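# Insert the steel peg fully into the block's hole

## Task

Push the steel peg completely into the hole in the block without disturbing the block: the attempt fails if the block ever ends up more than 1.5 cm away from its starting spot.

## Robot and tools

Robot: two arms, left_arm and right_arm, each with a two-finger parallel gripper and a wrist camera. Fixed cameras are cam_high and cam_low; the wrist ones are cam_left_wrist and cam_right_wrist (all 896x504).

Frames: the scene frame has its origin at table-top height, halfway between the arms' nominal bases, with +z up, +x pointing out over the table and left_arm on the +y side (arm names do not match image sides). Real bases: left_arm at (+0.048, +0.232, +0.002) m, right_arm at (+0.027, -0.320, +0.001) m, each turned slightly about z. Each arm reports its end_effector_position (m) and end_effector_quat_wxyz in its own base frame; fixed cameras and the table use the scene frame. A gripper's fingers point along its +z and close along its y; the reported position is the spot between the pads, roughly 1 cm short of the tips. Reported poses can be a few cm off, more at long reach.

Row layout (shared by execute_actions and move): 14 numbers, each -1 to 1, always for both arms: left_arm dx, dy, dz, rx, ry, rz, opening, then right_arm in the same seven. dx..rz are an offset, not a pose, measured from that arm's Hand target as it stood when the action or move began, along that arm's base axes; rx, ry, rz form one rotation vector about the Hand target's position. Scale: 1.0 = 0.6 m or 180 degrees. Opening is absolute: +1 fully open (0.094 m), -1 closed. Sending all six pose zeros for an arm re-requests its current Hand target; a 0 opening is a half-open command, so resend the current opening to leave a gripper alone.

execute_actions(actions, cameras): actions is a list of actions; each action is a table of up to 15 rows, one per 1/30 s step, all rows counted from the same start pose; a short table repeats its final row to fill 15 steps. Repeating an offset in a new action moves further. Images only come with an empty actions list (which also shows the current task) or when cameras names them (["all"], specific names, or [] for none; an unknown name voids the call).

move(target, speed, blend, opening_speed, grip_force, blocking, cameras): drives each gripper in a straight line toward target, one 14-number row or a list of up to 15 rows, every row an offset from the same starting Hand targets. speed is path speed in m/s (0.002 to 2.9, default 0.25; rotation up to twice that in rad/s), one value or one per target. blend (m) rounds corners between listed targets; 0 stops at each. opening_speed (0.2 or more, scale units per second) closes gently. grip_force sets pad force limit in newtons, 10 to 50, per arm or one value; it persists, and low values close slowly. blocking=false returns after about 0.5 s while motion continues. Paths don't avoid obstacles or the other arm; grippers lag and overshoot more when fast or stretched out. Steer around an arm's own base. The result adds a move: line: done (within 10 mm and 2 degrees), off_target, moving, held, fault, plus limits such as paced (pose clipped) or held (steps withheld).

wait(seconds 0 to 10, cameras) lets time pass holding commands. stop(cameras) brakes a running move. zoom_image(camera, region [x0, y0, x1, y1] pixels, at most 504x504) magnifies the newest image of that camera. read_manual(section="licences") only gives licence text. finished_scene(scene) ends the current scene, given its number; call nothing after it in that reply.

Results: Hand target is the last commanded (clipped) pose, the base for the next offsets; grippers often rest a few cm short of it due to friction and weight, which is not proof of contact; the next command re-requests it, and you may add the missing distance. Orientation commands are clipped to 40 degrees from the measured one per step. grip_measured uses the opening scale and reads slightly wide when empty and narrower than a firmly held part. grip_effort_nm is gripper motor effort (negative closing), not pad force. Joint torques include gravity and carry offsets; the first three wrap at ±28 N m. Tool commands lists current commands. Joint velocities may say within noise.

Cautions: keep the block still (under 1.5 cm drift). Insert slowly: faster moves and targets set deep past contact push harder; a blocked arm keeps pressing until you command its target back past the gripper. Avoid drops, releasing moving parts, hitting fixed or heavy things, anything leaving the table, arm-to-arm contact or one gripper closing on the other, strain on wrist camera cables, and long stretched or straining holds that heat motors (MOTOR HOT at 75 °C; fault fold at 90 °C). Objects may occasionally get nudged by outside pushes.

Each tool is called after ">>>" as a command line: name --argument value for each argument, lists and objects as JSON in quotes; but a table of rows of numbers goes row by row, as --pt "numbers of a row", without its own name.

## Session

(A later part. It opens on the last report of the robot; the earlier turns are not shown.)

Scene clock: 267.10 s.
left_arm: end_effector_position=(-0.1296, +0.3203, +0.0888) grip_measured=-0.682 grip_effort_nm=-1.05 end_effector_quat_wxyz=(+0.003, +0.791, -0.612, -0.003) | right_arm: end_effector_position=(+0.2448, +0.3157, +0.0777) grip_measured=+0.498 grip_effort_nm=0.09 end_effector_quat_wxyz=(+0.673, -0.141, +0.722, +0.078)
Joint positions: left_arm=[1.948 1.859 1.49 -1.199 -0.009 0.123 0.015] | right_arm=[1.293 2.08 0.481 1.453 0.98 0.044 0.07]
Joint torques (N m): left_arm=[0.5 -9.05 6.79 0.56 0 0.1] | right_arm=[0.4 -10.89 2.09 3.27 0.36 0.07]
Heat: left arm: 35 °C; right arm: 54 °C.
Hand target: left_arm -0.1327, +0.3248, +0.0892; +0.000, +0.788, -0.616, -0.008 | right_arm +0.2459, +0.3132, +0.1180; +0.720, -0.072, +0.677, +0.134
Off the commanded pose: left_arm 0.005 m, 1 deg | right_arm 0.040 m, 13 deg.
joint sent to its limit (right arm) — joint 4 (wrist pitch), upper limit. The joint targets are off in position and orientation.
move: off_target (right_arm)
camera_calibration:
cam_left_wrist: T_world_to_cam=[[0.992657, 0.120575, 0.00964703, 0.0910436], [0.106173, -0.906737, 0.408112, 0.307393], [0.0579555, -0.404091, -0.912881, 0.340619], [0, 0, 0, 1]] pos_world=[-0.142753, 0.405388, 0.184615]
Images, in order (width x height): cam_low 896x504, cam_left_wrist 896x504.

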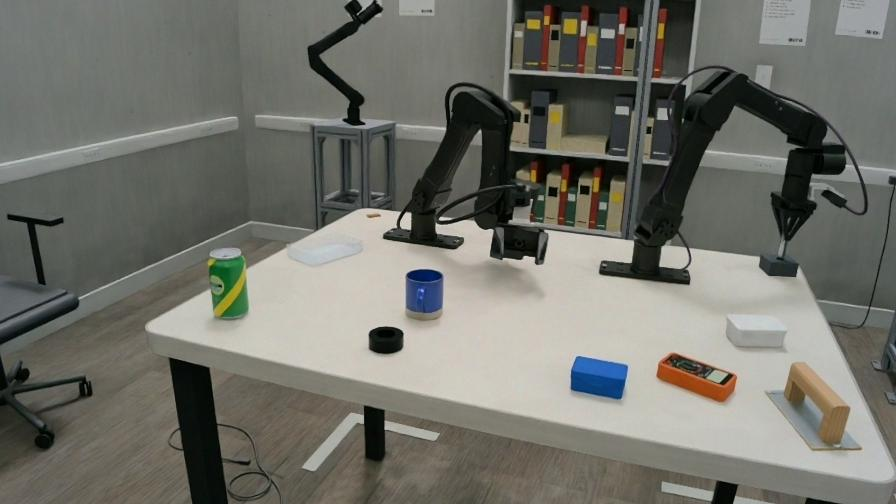

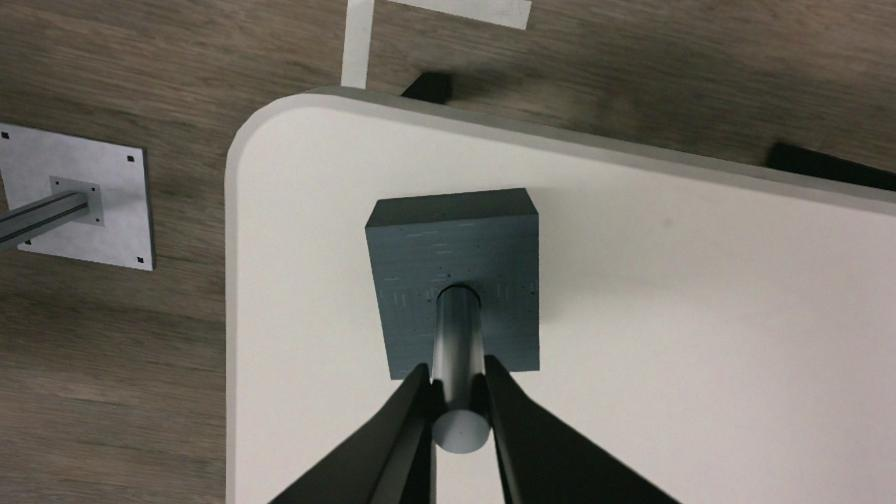

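>>> move --target '[0.0, 0.0, -0.02, 0, 0, 0, -1, 0, 0, 0, 0, 0, 0, 0.5]' --speed 0.04 --cameras '["cam_left_wrist", "cam_low"]'

>>> zoom_image --camera "cam_left_wrist" --region '[380, 220, 540, 360]'

>>> zoom_image --camera "cam_low" --region '[745, 215, 815, 285]'

Scene clock: 274.60 s.
left_arm: end_effector_position=(-0.1298, +0.3207, +0.0857) grip_measured=-0.682 grip_effort_nm=-1.05 end_effector_quat_wxyz=(+0.002, +0.791, -0.612, -0.005) | right_arm: end_effector_position=(+0.2448, +0.3157, +0.0777) grip_measured=+0.498 grip_effort_nm=0.08 end_effector_quat_wxyz=(+0.673, -0.141, +0.722, +0.078)
Joint positions: left_arm=[1.948 1.859 1.478 -1.184 -0.009 0.123 0.015] | right_arm=[1.293 2.08 0.481 1.453 0.98 0.044 0.07]
Joint torques (N m): left_arm=[0.55 -8.51 4.52 0.89 0.02 0.11] | right_arm=[0.4 -10.86 2.04 3.27 0.37 0.08]
Heat: left arm: 35 °C; right arm: 55 °C.
Hand target: left_arm -0.1327, +0.3248, +0.0772; +0.000, +0.788, -0.616, -0.008 | right_arm +0.2459, +0.3132, +0.1180; +0.720, -0.072, +0.677, +0.134
Off the commanded pose: left_arm 0.010 m, 1 deg | right_arm 0.040 m, 13 deg.
joint sent to its limit (right arm) — joint 4 (wrist pitch), upper limit. The joint targets are off in position and orientation.
move: off_target (right_arm)
camera_calibration:
cam_left_wrist: T_world_to_cam=[[0.992661, 0.120602, 0.00887859, 0.091199], [0.106677, -0.907888, 0.405413, 0.30956], [0.0569544, -0.401491, -0.914091, 0.337087], [0, 0, 0, 1]] pos_world=[-0.142751, 0.405384, 0.181818]
Images, in order (width x height): cam_low 896x504, cam_left_wrist 896x504.

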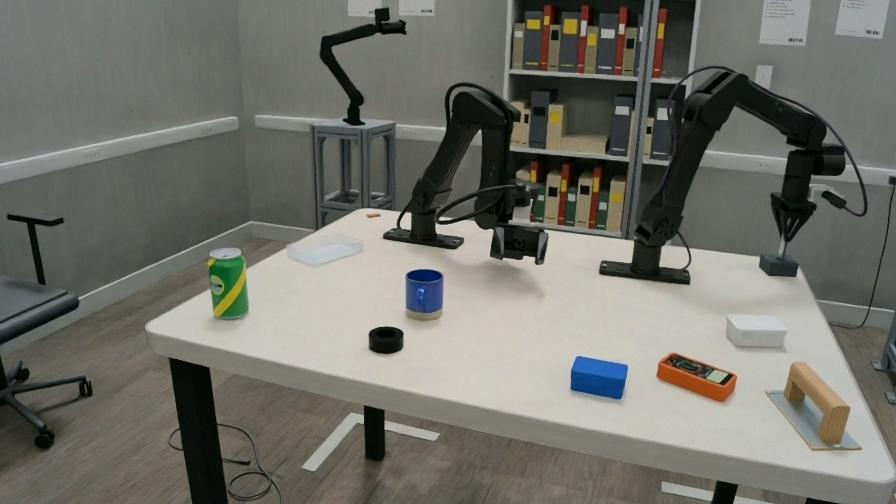

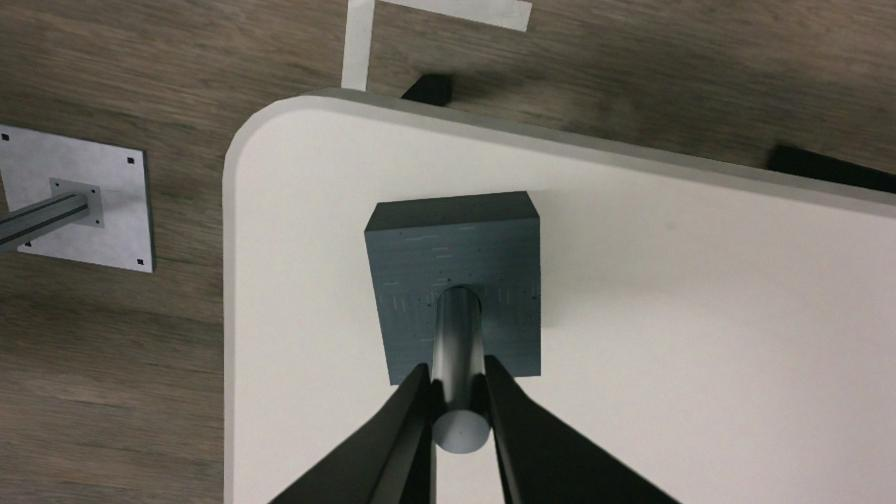

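Scaled by 3.150 from the camera's 896x504 image, which has a finer 1280x720 frame.

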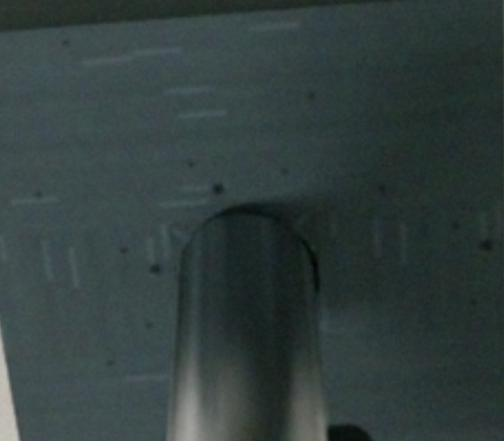

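Scaled by 7.200 from the camera's 896x504 image, which has a finer 1280x720 frame.

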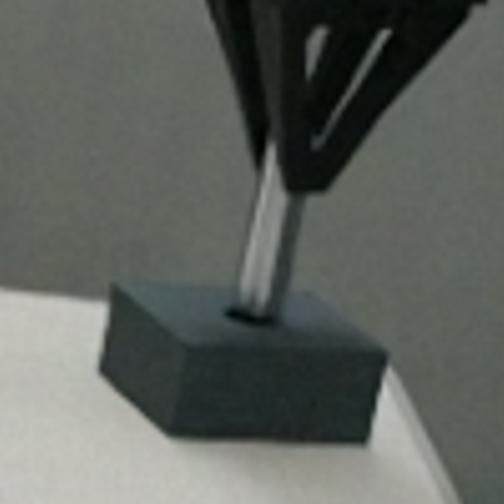

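>>> zoom_image --camera "cam_low" --region '[768, 245, 798, 270]'

>>> zoom_image --camera "cam_left_wrist" --region '[425, 270, 495, 330]'

Scaled by 16.800 from the camera's 896x504 image, which has a finer 1280x720 frame.

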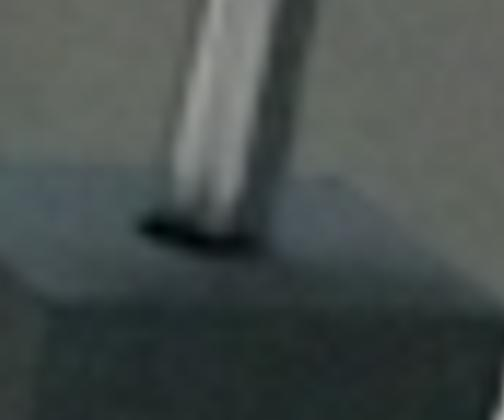

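Scaled by 7.200 from the camera's 896x504 image, which has a finer 1280x720 frame.

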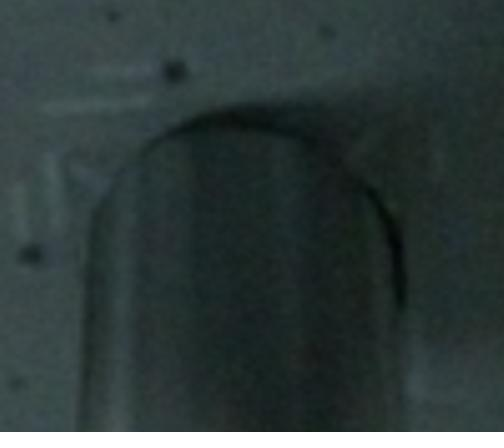

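>>> move --target '[0.0008, -0.0022, -0.0067, 0, 0, 0, -1, 0, 0, 0, 0, 0, 0, 0.5]' --speed 0.04 --cameras '["cam_left_wrist", "cam_low"]'

>>> zoom_image --camera "cam_left_wrist" --region '[425, 270, 495, 330]'

>>> zoom_image --camera "cam_low" --region '[768, 245, 798, 270]'

Scene clock: 303.87 s.
left_arm: end_effector_position=(-0.1296, +0.3202, +0.0850) grip_measured=-0.682 grip_effort_nm=-1.05 end_effector_quat_wxyz=(+0.003, +0.791, -0.612, -0.004) | right_arm: end_effector_position=(+0.2448, +0.3157, +0.0777) grip_measured=+0.498 grip_effort_nm=0.09 end_effector_quat_wxyz=(+0.673, -0.141, +0.722, +0.078)
Joint positions: left_arm=[1.948 1.859 1.474 -1.182 -0.009 0.123 0.015] | right_arm=[1.293 2.08 0.481 1.453 0.98 0.044 0.07]
Joint torques (N m): left_arm=[0.5 -8.7 3.22 1.01 0.01 0.09] | right_arm=[0.39 -10.91 2.09 3.27 0.35 0.06]
Heat: left arm: 34 °C; right arm: 56 °C.
Hand target: left_arm -0.1323, +0.3235, +0.0732; +0.000, +0.788, -0.616, -0.008 | right_arm +0.2459, +0.3132, +0.1180; +0.720, -0.072, +0.677, +0.134
Off the commanded pose: left_arm 0.013 m, 1 deg | right_arm 0.040 m, 13 deg.
joint sent to its limit (right arm) — joint 4 (wrist pitch), upper limit. The joint targets are off in position and orientation.
move: off_target (left_arm, right_arm)
camera_calibration:
cam_left_wrist: T_world_to_cam=[[0.992654, 0.120638, 0.00924014, 0.0910632], [0.10648, -0.907307, 0.406763, 0.309137], [0.0574548, -0.402791, -0.913487, 0.336626], [0, 0, 0, 1]] pos_world=[-0.142652, 0.405086, 0.180917]
Images, in order (width x height): cam_low 896x504, cam_left_wrist 896x504.

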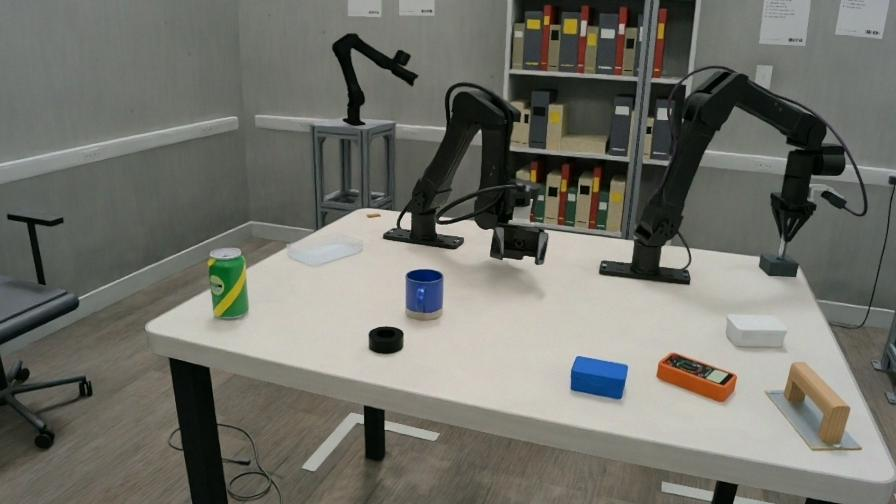

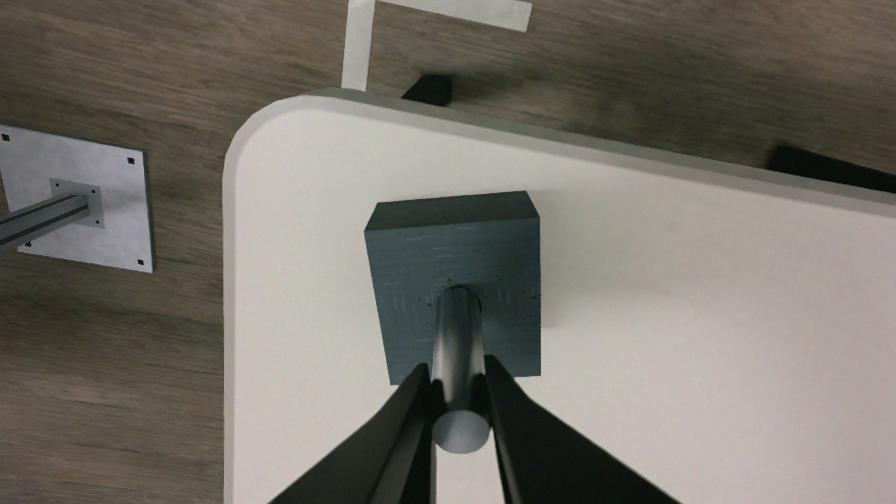

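Scaled by 7.200 from the camera's 896x504 image, which has a finer 1280x720 frame.

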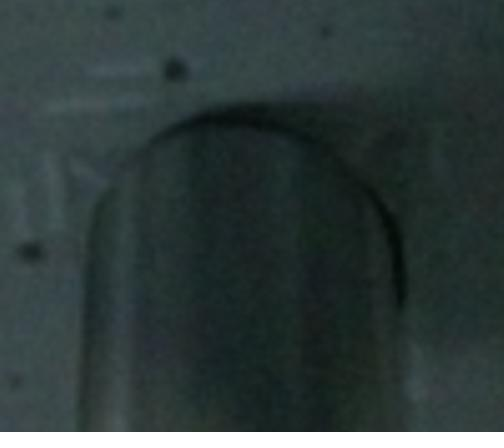

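Scaled by 16.800 from the camera's 896x504 image, which has a finer 1280x720 frame.

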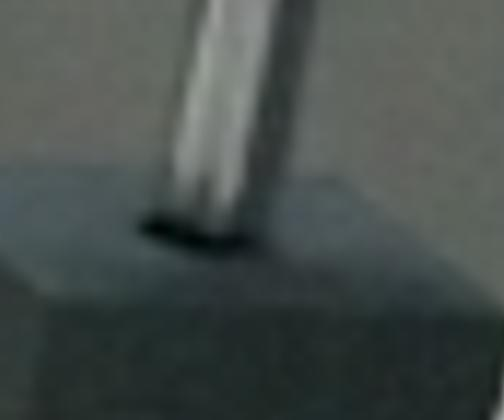

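>>> move --target '[0.0023, -0.0047, 0.0, 0, 0, 0, -1, 0, 0, 0, 0, 0, 0, 0.5]' --speed 0.04 --cameras '["cam_left_wrist", "cam_low"]'

>>> zoom_image --camera "cam_left_wrist" --region '[425, 270, 495, 330]'

>>> zoom_image --camera "cam_low" --region '[768, 245, 798, 270]'

Scene clock: 350.87 s.
left_arm: end_effector_position=(-0.1294, +0.3197, +0.0849) grip_measured=-0.682 grip_effort_nm=-1.05 end_effector_quat_wxyz=(+0.001, +0.791, -0.612, -0.007) | right_arm: end_effector_position=(+0.2448, +0.3157, +0.0777) grip_measured=+0.498 grip_effort_nm=0.09 end_effector_quat_wxyz=(+0.673, -0.141, +0.722, +0.078)
Joint positions: left_arm=[1.948 1.85 1.462 -1.172 -0.009 0.123 0.015] | right_arm=[1.293 2.08 0.481 1.453 0.98 0.044 0.07]
Joint torques (N m): left_arm=[0.46 -8.9 3 0.95 -0.01 0.06] | right_arm=[0.43 -10.86 2.11 3.27 0.36 0.06]
Heat: left arm: 34 °C; right arm: 59 °C.
Hand target: left_arm -0.1309, +0.3207, +0.0732; +0.000, +0.788, -0.616, -0.008 | right_arm +0.2459, +0.3132, +0.1180; +0.720, -0.072, +0.677, +0.134
Off the commanded pose: left_arm 0.012 m, 1 deg | right_arm 0.040 m, 13 deg.
joint sent to its limit (right arm) — joint 4 (wrist pitch), upper limit. The joint targets are off in position and orientation.
move: off_target (left_arm, right_arm)
camera_calibration:
cam_left_wrist: T_world_to_cam=[[0.992678, 0.120569, 0.00738722, 0.0910723], [0.107572, -0.910179, 0.400003, 0.310321], [0.0549515, -0.396279, -0.916484, 0.334131], [0, 0, 0, 1]] pos_world=[-0.142148, 0.403877, 0.181424]
Images, in order (width x height): cam_low 896x504, cam_left_wrist 896x504.

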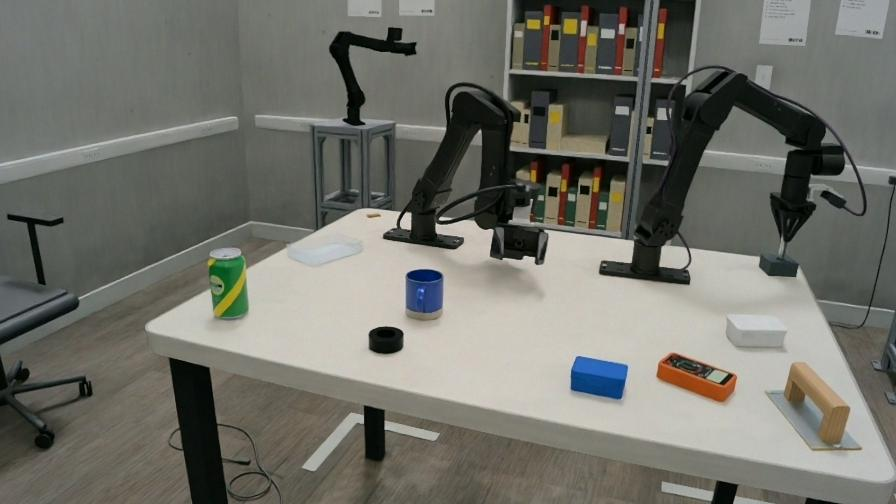

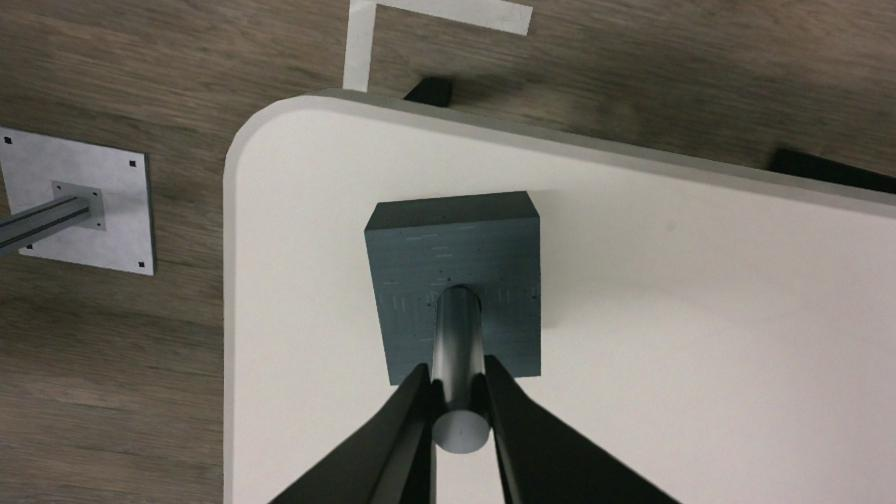

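Scaled by 7.200 from the camera's 896x504 image, which has a finer 1280x720 frame.

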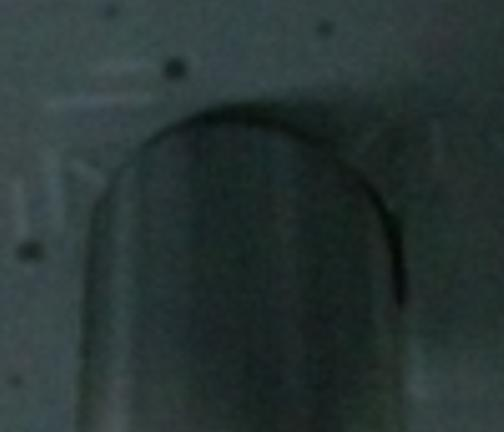

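Scaled by 16.800 from the camera's 896x504 image, which has a finer 1280x720 frame.

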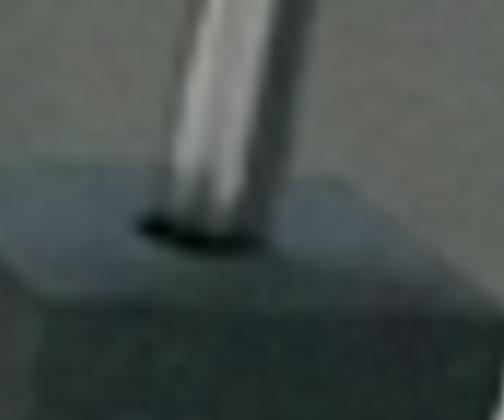

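>>> zoom_image --camera "cam_left_wrist" --region '[355, 200, 555, 400]'

Scaled by 2.520 from the camera's 896x504 image, which has a finer 1280x720 frame.

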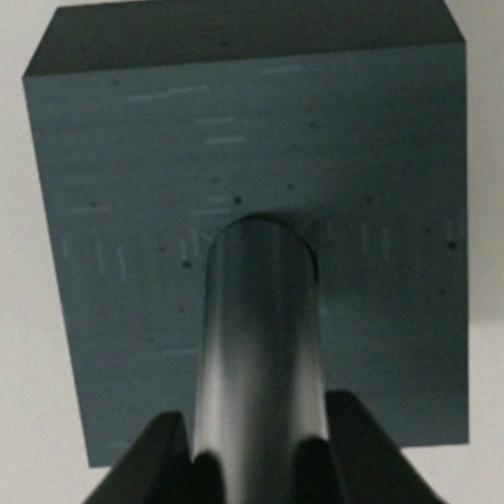

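>>> move --target '[0.0012, -0.0031, 0.035, 0, 0, 0, -1, 0, 0, 0, 0, 0, 0, 0.5]' --speed 0.05 --cameras '["cam_left_wrist"]'

>>> zoom_image --camera "cam_left_wrist" --region '[355, 200, 555, 400]'

Scene clock: 381.30 s.
left_arm: end_effector_position=(-0.1297, +0.3197, +0.0857) grip_measured=-0.682 grip_effort_nm=-1.05 end_effector_quat_wxyz=(+0.002, +0.791, -0.612, -0.008) | right_arm: end_effector_position=(+0.2448, +0.3157, +0.0777) grip_measured=+0.498 grip_effort_nm=0.09 end_effector_quat_wxyz=(+0.673, -0.141, +0.722, +0.078)
Joint positions: left_arm=[1.948 1.85 1.465 -1.175 -0.011 0.123 0.015] | right_arm=[1.293 2.08 0.481 1.453 0.98 0.044 0.07]
Joint torques (N m): left_arm=[0.43 -10.55 7.51 0.24 0.02 0.09] | right_arm=[0.44 -10.92 2.06 3.28 0.36 0.08]
Heat: left arm: 35 °C; right arm: 60 °C.
Hand target: left_arm -0.1302, +0.3188, +0.0942; +0.000, +0.788, -0.616, -0.008 | right_arm +0.2459, +0.3132, +0.1180; +0.720, -0.072, +0.677, +0.134
Off the commanded pose: left_arm 0.009 m, 1 deg | right_arm 0.040 m, 13 deg.
joint sent to its limit (right arm) — joint 4 (wrist pitch), upper limit. The joint targets are off in position and orientation.
move: off_target (right_arm)
camera_calibration:
cam_left_wrist: T_world_to_cam=[[0.992684, 0.120596, 0.00590076, 0.0915117], [0.108165, -0.909951, 0.400362, 0.310041], [0.0536513, -0.396794, -0.916338, 0.334912], [0, 0, 0, 1]] pos_world=[-0.142346, 0.403978, 0.182224]
Images, in order (width x height): cam_left_wrist 896x504.

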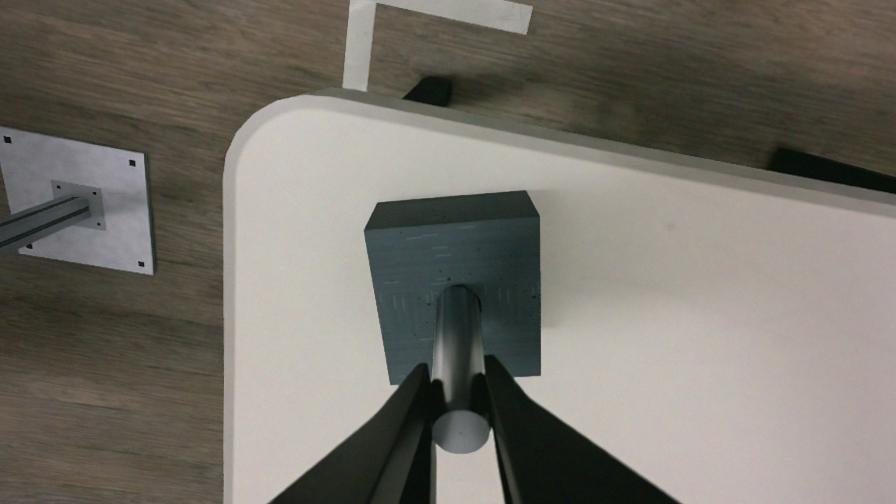

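Scaled by 2.520 from the camera's 896x504 image, which has a finer 1280x720 frame.

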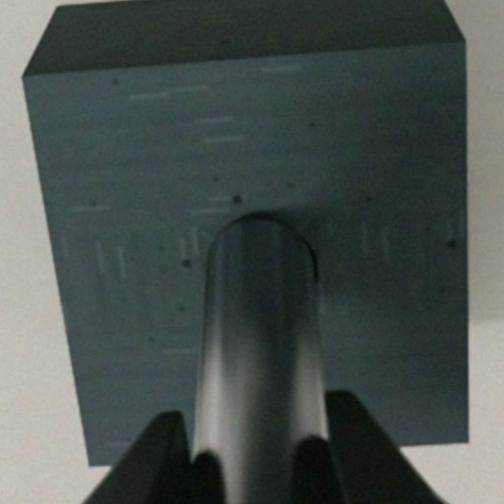

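>>> move --pt "-0.0033 0.008 0.045 0 0 0 -1 0 0 0 0 0 0 0.5" --pt "-0.0033 0.008 -0.0053 0 0 0 -1 0 0 0 0 0 0 0.5" --speed 0.05 --blend '[0.002, 0]' --cameras '["cam_left_wrist", "cam_low"]'

>>> zoom_image --camera "cam_left_wrist" --region '[355, 200, 555, 400]'

>>> zoom_image --camera "cam_low" --region '[745, 215, 815, 285]'

Scene clock: 399.57 s.
left_arm: end_effector_position=(-0.1293, +0.3196, +0.0954) grip_measured=-0.682 grip_effort_nm=-1.05 end_effector_quat_wxyz=(+0.003, +0.791, -0.612, -0.003) | right_arm: end_effector_position=(+0.2448, +0.3157, +0.0777) grip_measured=+0.498 grip_effort_nm=0.09 end_effector_quat_wxyz=(+0.673, -0.141, +0.722, +0.078)
Joint positions: left_arm=[1.948 1.853 1.508 -1.224 -0.009 0.123 0.015] | right_arm=[1.293 2.08 0.481 1.453 0.98 0.044 0.07]
Joint torques (N m): left_arm=[0.44 -8.96 5.12 0.77 0 0.09] | right_arm=[0.43 -10.86 2.06 3.27 0.37 0.08]
Heat: left arm: 34 °C; right arm: 60 °C.
Hand target: left_arm -0.1321, +0.3236, +0.0910; +0.000, +0.788, -0.616, -0.008 | right_arm +0.2459, +0.3132, +0.1180; +0.720, -0.072, +0.677, +0.134
Off the commanded pose: left_arm 0.007 m, 1 deg | right_arm 0.040 m, 13 deg.
joint sent to its limit (right arm) — joint 4 (wrist pitch), upper limit. The joint targets are off in position and orientation.
move: off_target (right_arm)
camera_calibration:
cam_left_wrist: T_world_to_cam=[[0.992657, 0.120575, 0.00964703, 0.0907786], [0.106173, -0.906737, 0.408112, 0.303942], [0.0579555, -0.404091, -0.912881, 0.346303], [0, 0, 0, 1]] pos_world=[-0.142453, 0.404588, 0.191215]
Images, in order (width x height): cam_low 896x504, cam_left_wrist 896x504.

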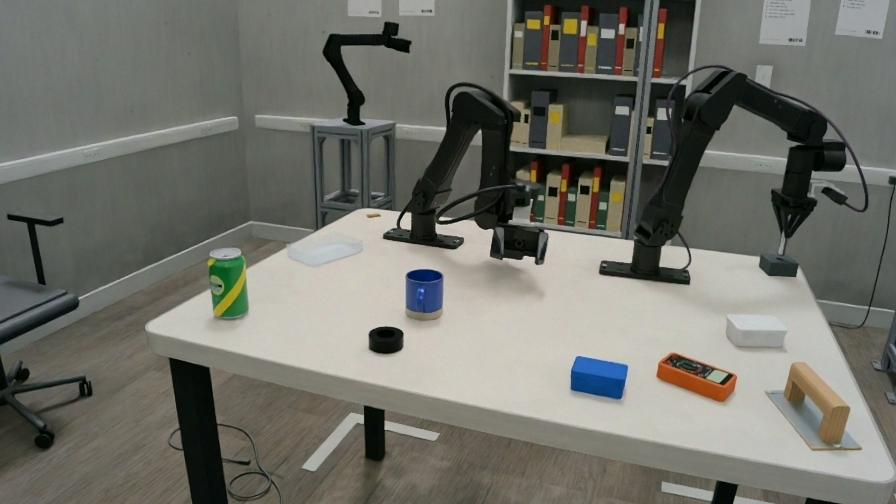

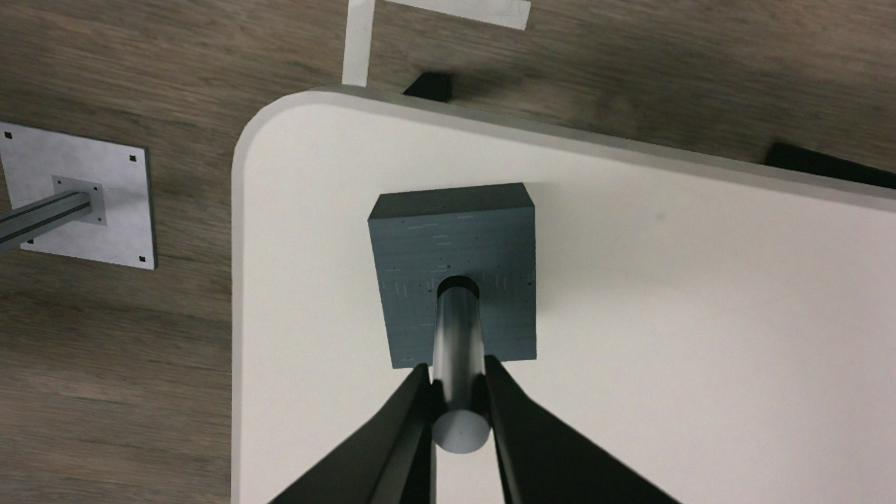

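Scaled by 2.520 from the camera's 896x504 image, which has a finer 1280x720 frame.

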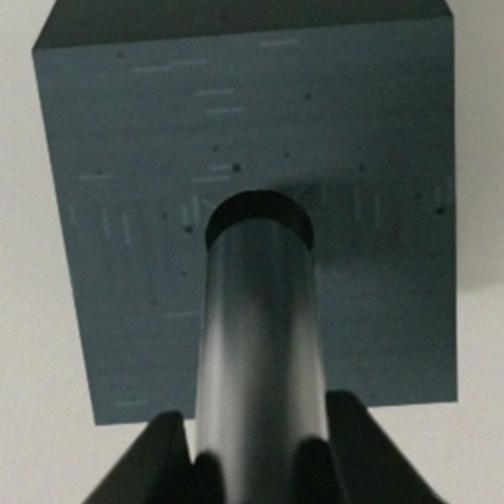

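Scaled by 7.200 from the camera's 896x504 image, which has a finer 1280x720 frame.

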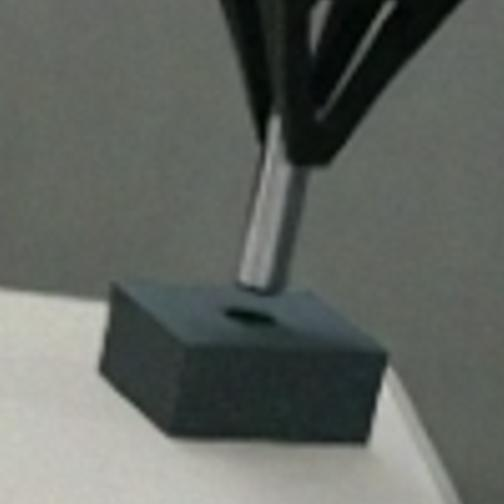

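>>> move --target '[0.0, 0.0, -0.025, 0, 0, 0, -1, 0, 0, 0, 0, 0, 0, 0.5]' --speed 0.04 --cameras '["cam_left_wrist", "cam_low"]'

>>> zoom_image --camera "cam_left_wrist" --region '[355, 200, 555, 400]'

>>> zoom_image --camera "cam_low" --region '[768, 245, 798, 270]'

Scene clock: 418.50 s.
left_arm: end_effector_position=(-0.1292, +0.3192, +0.0805) grip_measured=-0.682 grip_effort_nm=-1.05 end_effector_quat_wxyz=(+0.004, +0.791, -0.612, -0.002) | right_arm: end_effector_position=(+0.2448, +0.3157, +0.0777) grip_measured=+0.498 grip_effort_nm=0.09 end_effector_quat_wxyz=(+0.673, -0.141, +0.722, +0.078)
Joint positions: left_arm=[1.948 1.862 1.461 -1.17 -0.009 0.123 0.015] | right_arm=[1.293 2.08 0.481 1.453 0.98 0.044 0.07]
Joint torques (N m): left_arm=[0.46 -9.01 5.11 0.79 -0.01 0.09] | right_arm=[0.4 -10.84 2.09 3.27 0.36 0.07]
Heat: left arm: 35 °C; right arm: 61 °C.
Hand target: left_arm -0.1321, +0.3236, +0.0760; +0.000, +0.788, -0.616, -0.008 | right_arm +0.2459, +0.3132, +0.1180; +0.720, -0.072, +0.677, +0.134
Off the commanded pose: left_arm 0.007 m, 1 deg | right_arm 0.040 m, 13 deg.
joint sent to its limit (right arm) — joint 4 (wrist pitch), upper limit. The joint targets are off in position and orientation.
move: off_target (right_arm)
camera_calibration:
cam_left_wrist: T_world_to_cam=[[0.992635, 0.120694, 0.0104602, 0.090732], [0.105778, -0.905561, 0.410817, 0.309142], [0.0590554, -0.406684, -0.911658, 0.333417], [0, 0, 0, 1]] pos_world=[-0.142454, 0.404592, 0.176012]
Images, in order (width x height): cam_low 896x504, cam_left_wrist 896x504.

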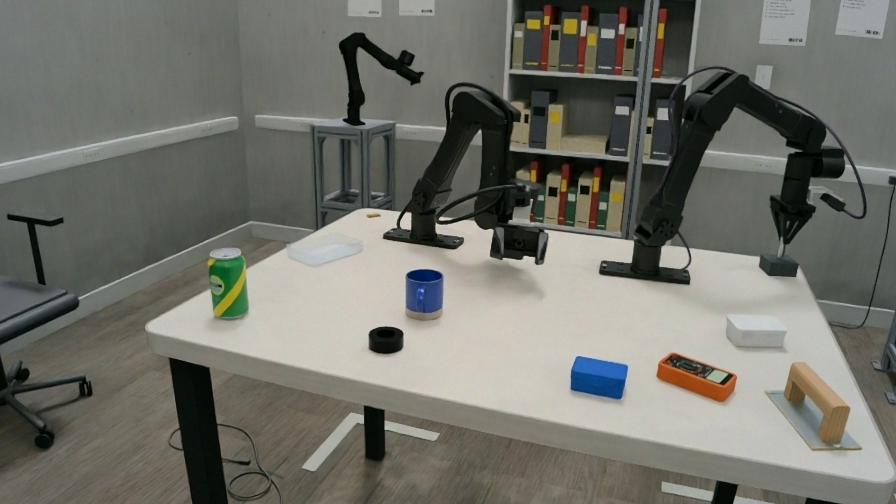

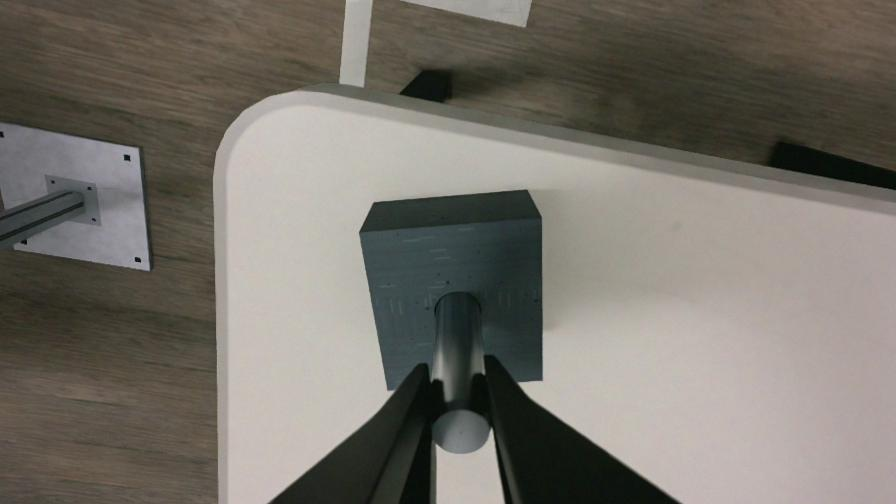

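Scaled by 2.520 from the camera's 896x504 image, which has a finer 1280x720 frame.

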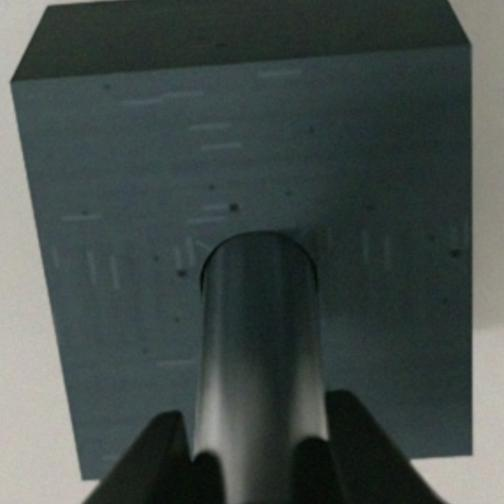

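Scaled by 16.800 from the camera's 896x504 image, which has a finer 1280x720 frame.

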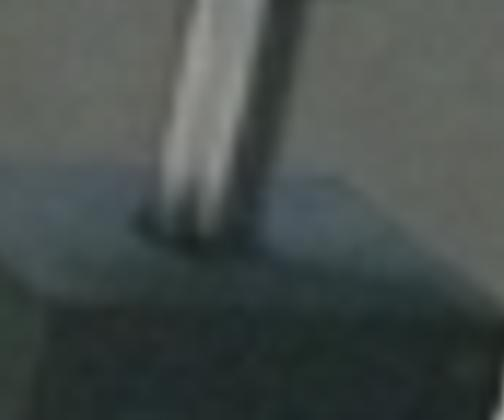

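>>> move --target '[0.0, 0.0, -0.0467, 0, 0, 0, -1, 0, 0, 0, 0, 0, 0, 0.5]' --speed 0.05 --cameras '["cam_low"]'

>>> zoom_image --camera "cam_low" --region '[745, 215, 815, 285]'

Scene clock: 424.13 s.
left_arm: end_effector_position=(-0.1292, +0.3191, +0.0530) grip_measured=-0.682 grip_effort_nm=-1.04 end_effector_quat_wxyz=(+0.004, +0.791, -0.612, -0.001) | right_arm: end_effector_position=(+0.2448, +0.3157, +0.0777) grip_measured=+0.498 grip_effort_nm=0.09 end_effector_quat_wxyz=(+0.673, -0.141, +0.722, +0.078)
Joint positions: left_arm=[1.948 1.885 1.379 -1.067 -0.009 0.123 0.015] | right_arm=[1.293 2.08 0.481 1.453 0.98 0.044 0.07]
Joint torques (N m): left_arm=[0.46 -9.07 4.85 0.8 0 0.09] | right_arm=[0.44 -10.84 2.1 3.27 0.37 0.08]
Heat: left arm: 35 °C; right arm: 61 °C.
Hand target: left_arm -0.1321, +0.3236, +0.0480; +0.000, +0.788, -0.616, -0.008 | right_arm +0.2459, +0.3132, +0.1180; +0.720, -0.072, +0.677, +0.134
Off the commanded pose: left_arm 0.007 m, 1 deg | right_arm 0.040 m, 13 deg.
joint sent to its limit (right arm) — joint 4 (wrist pitch), upper limit. The joint targets are off in position and orientation.
move: off_target (right_arm)
Images, in order (width x height): cam_low 896x504.

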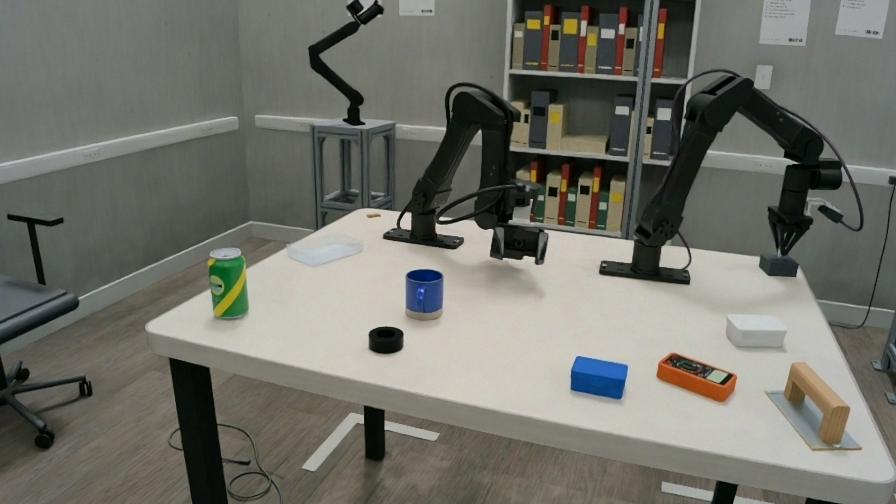

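Scaled by 7.200 from the camera's 896x504 image, which has a finer 1280x720 frame.

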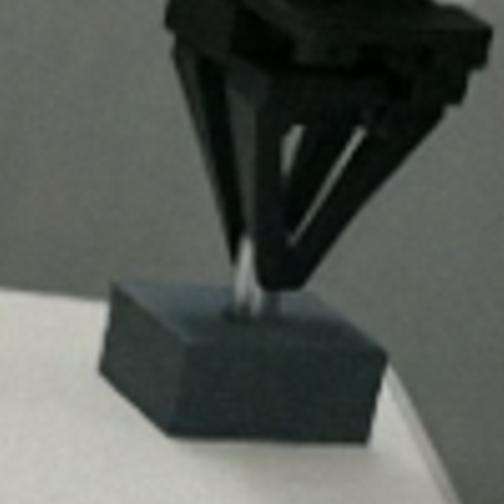

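>>> move --target '[0.0, 0.0, -0.0167, 0, 0, 0, -1, 0, 0, 0, 0, 0, 0, 0.5]' --speed 0.04 --cameras '["cam_left_wrist", "cam_low"]'

>>> zoom_image --camera "cam_low" --region '[745, 215, 815, 285]'

Scene clock: 428.93 s.
left_arm: end_effector_position=(-0.1289, +0.3185, +0.0519) grip_measured=-0.682 grip_effort_nm=-1.05 end_effector_quat_wxyz=(+0.005, +0.791, -0.612, -0.001) | right_arm: end_effector_position=(+0.2448, +0.3157, +0.0777) grip_measured=+0.498 grip_effort_nm=0.09 end_effector_quat_wxyz=(+0.673, -0.141, +0.722, +0.078)
Joint positions: left_arm=[1.948 1.885 1.375 -1.064 -0.009 0.123 0.015] | right_arm=[1.293 2.08 0.481 1.453 0.98 0.044 0.07]
Joint torques (N m): left_arm=[0.49 -8.18 3.08 1.14 0.01 0.09] | right_arm=[0.4 -10.84 2.11 3.27 0.36 0.06]
Heat: left arm: 35 °C; right arm: 62 °C.
Hand target: left_arm -0.1321, +0.3236, +0.0379; +0.000, +0.788, -0.616, -0.008 | right_arm +0.2459, +0.3132, +0.1180; +0.720, -0.072, +0.677, +0.134
Off the commanded pose: left_arm 0.015 m, 1 deg | right_arm 0.040 m, 13 deg.
joint sent to its limit (right arm) — joint 4 (wrist pitch), upper limit. The joint targets are off in position and orientation.
move: off_target (left_arm, right_arm)
camera_calibration:
cam_left_wrist: T_world_to_cam=[[0.992627, 0.120687, 0.0112238, 0.0907977], [0.105283, -0.904393, 0.413508, 0.319476], [0.0600555, -0.409277, -0.910432, 0.307914], [0, 0, 0, 1]] pos_world=[-0.142256, 0.403996, 0.14721]
Images, in order (width x height): cam_low 896x504, cam_left_wrist 896x504.

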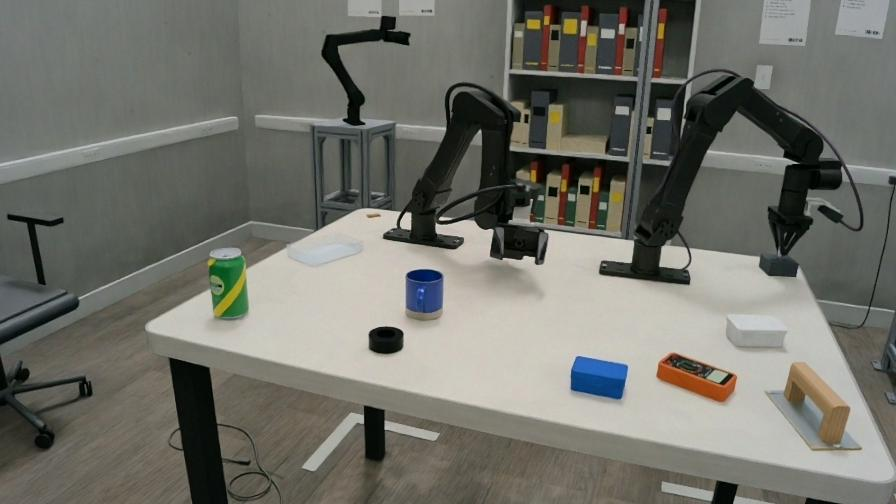

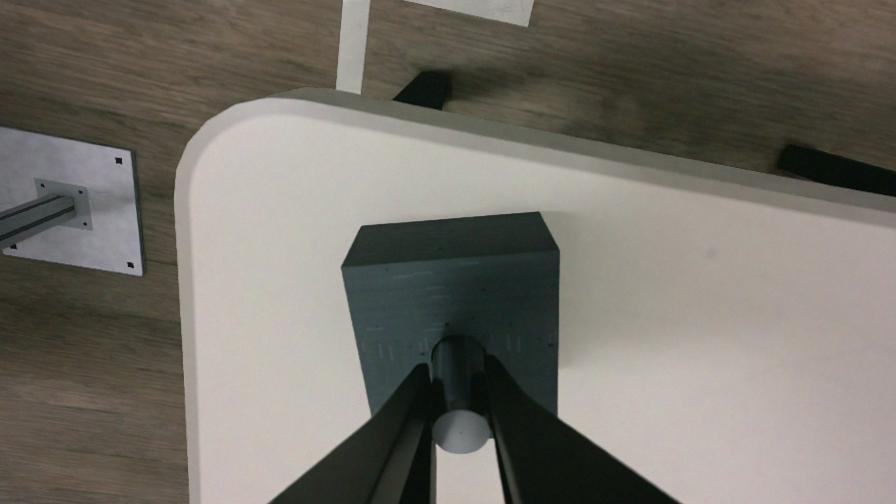

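Scaled by 7.200 from the camera's 896x504 image, which has a finer 1280x720 frame.

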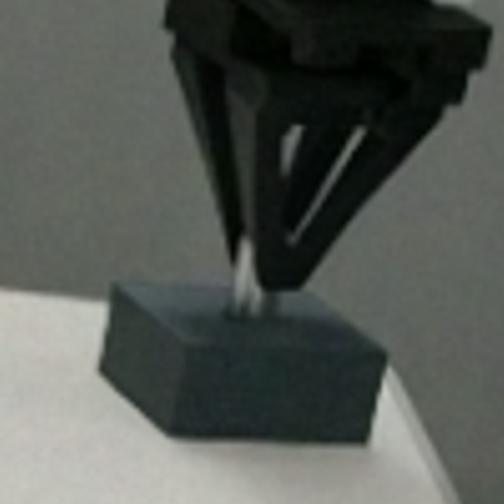

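>>> move --pt "0.0 0.0 0.02 0 0 0 -1 0 0 0 0 0 0 0.5" --pt "0.0 0.0 0.02 0 0 0 -0.1 0 0 0 0 0 0 0.5" --pt "0.0 0.0 0.15 0 0 0 -0.1 0 0 0 0 0 0 0.5" --speed '[0.05, 0.05, 0.15]' --opening_speed 1.0 --cameras '["cam_left_wrist", "cam_low"]'

>>> zoom_image --camera "cam_low" --region '[745, 215, 815, 285]'

Scene clock: 437.93 s.
left_arm: end_effector_position=(-0.1288, +0.3182, +0.1088) grip_measured=-0.102 grip_effort_nm=0.09 end_effector_quat_wxyz=(+0.015, +0.791, -0.612, +0.016) | right_arm: end_effector_position=(+0.2448, +0.3157, +0.0777) grip_measured=+0.498 grip_effort_nm=0.08 end_effector_quat_wxyz=(+0.673, -0.141, +0.722, +0.078)
Joint positions: left_arm=[1.948 1.886 1.605 -1.331 -0.009 0.123 0.042] | right_arm=[1.293 2.08 0.481 1.453 0.98 0.044 0.07]
Joint torques (N m): left_arm=[0.43 -13.11 8.4 0.32 -0.02 0.1] | right_arm=[0.46 -10.89 2.06 3.26 0.36 0.08]
Heat: left arm: 36 °C; right arm: 62 °C.
Hand target: left_arm -0.1321, +0.3236, +0.1279; +0.000, +0.788, -0.616, -0.008 | right_arm +0.2459, +0.3132, +0.1180; +0.720, -0.072, +0.677, +0.134
Off the commanded pose: left_arm 0.020 m, 3 deg | right_arm 0.040 m, 13 deg.
joint sent to its limit (right arm) — joint 4 (wrist pitch), upper limit. The joint targets are off in position and orientation.
move: off_target (left_arm, right_arm)
camera_calibration:
cam_left_wrist: T_world_to_cam=[[0.992402, 0.121251, 0.0208912, 0.088835], [0.0992109, -0.889024, 0.446983, 0.286362], [0.07277, -0.441515, -0.894298, 0.369706], [0, 0, 0, 1]] pos_world=[-0.143474, 0.407042, 0.200772]
Images, in order (width x height): cam_low 896x504, cam_left_wrist 896x504.

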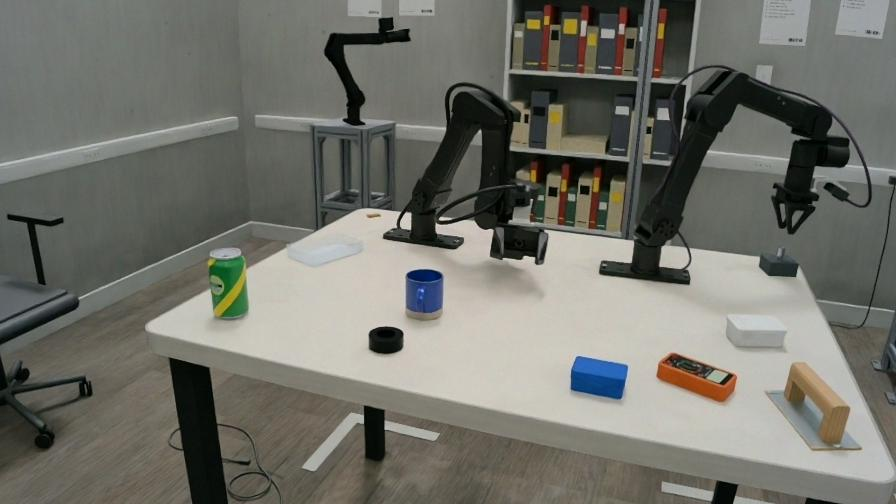

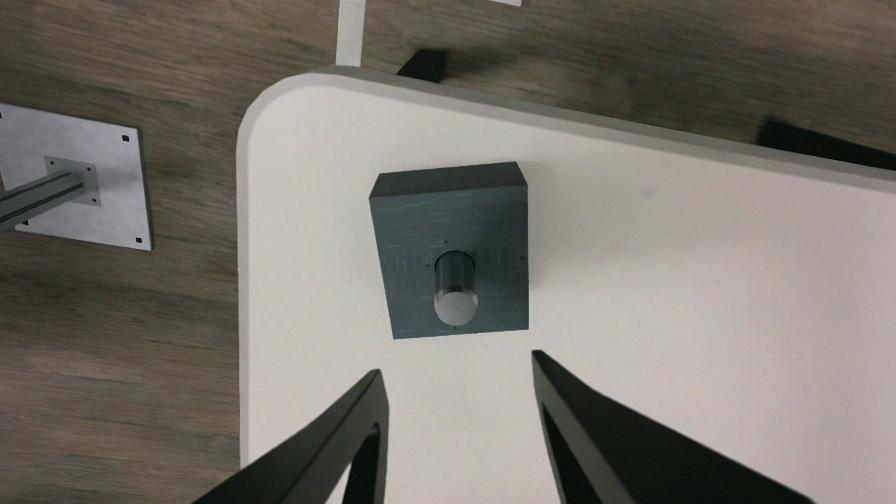

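Scaled by 7.200 from the camera's 896x504 image, which has a finer 1280x720 frame.

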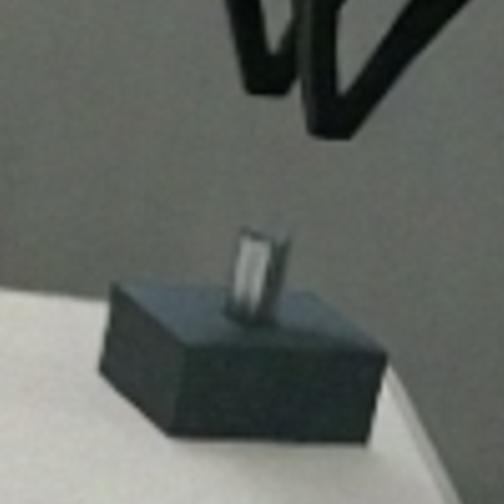

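>>> finished_scene --scene 2

The scene is finished: the task was done.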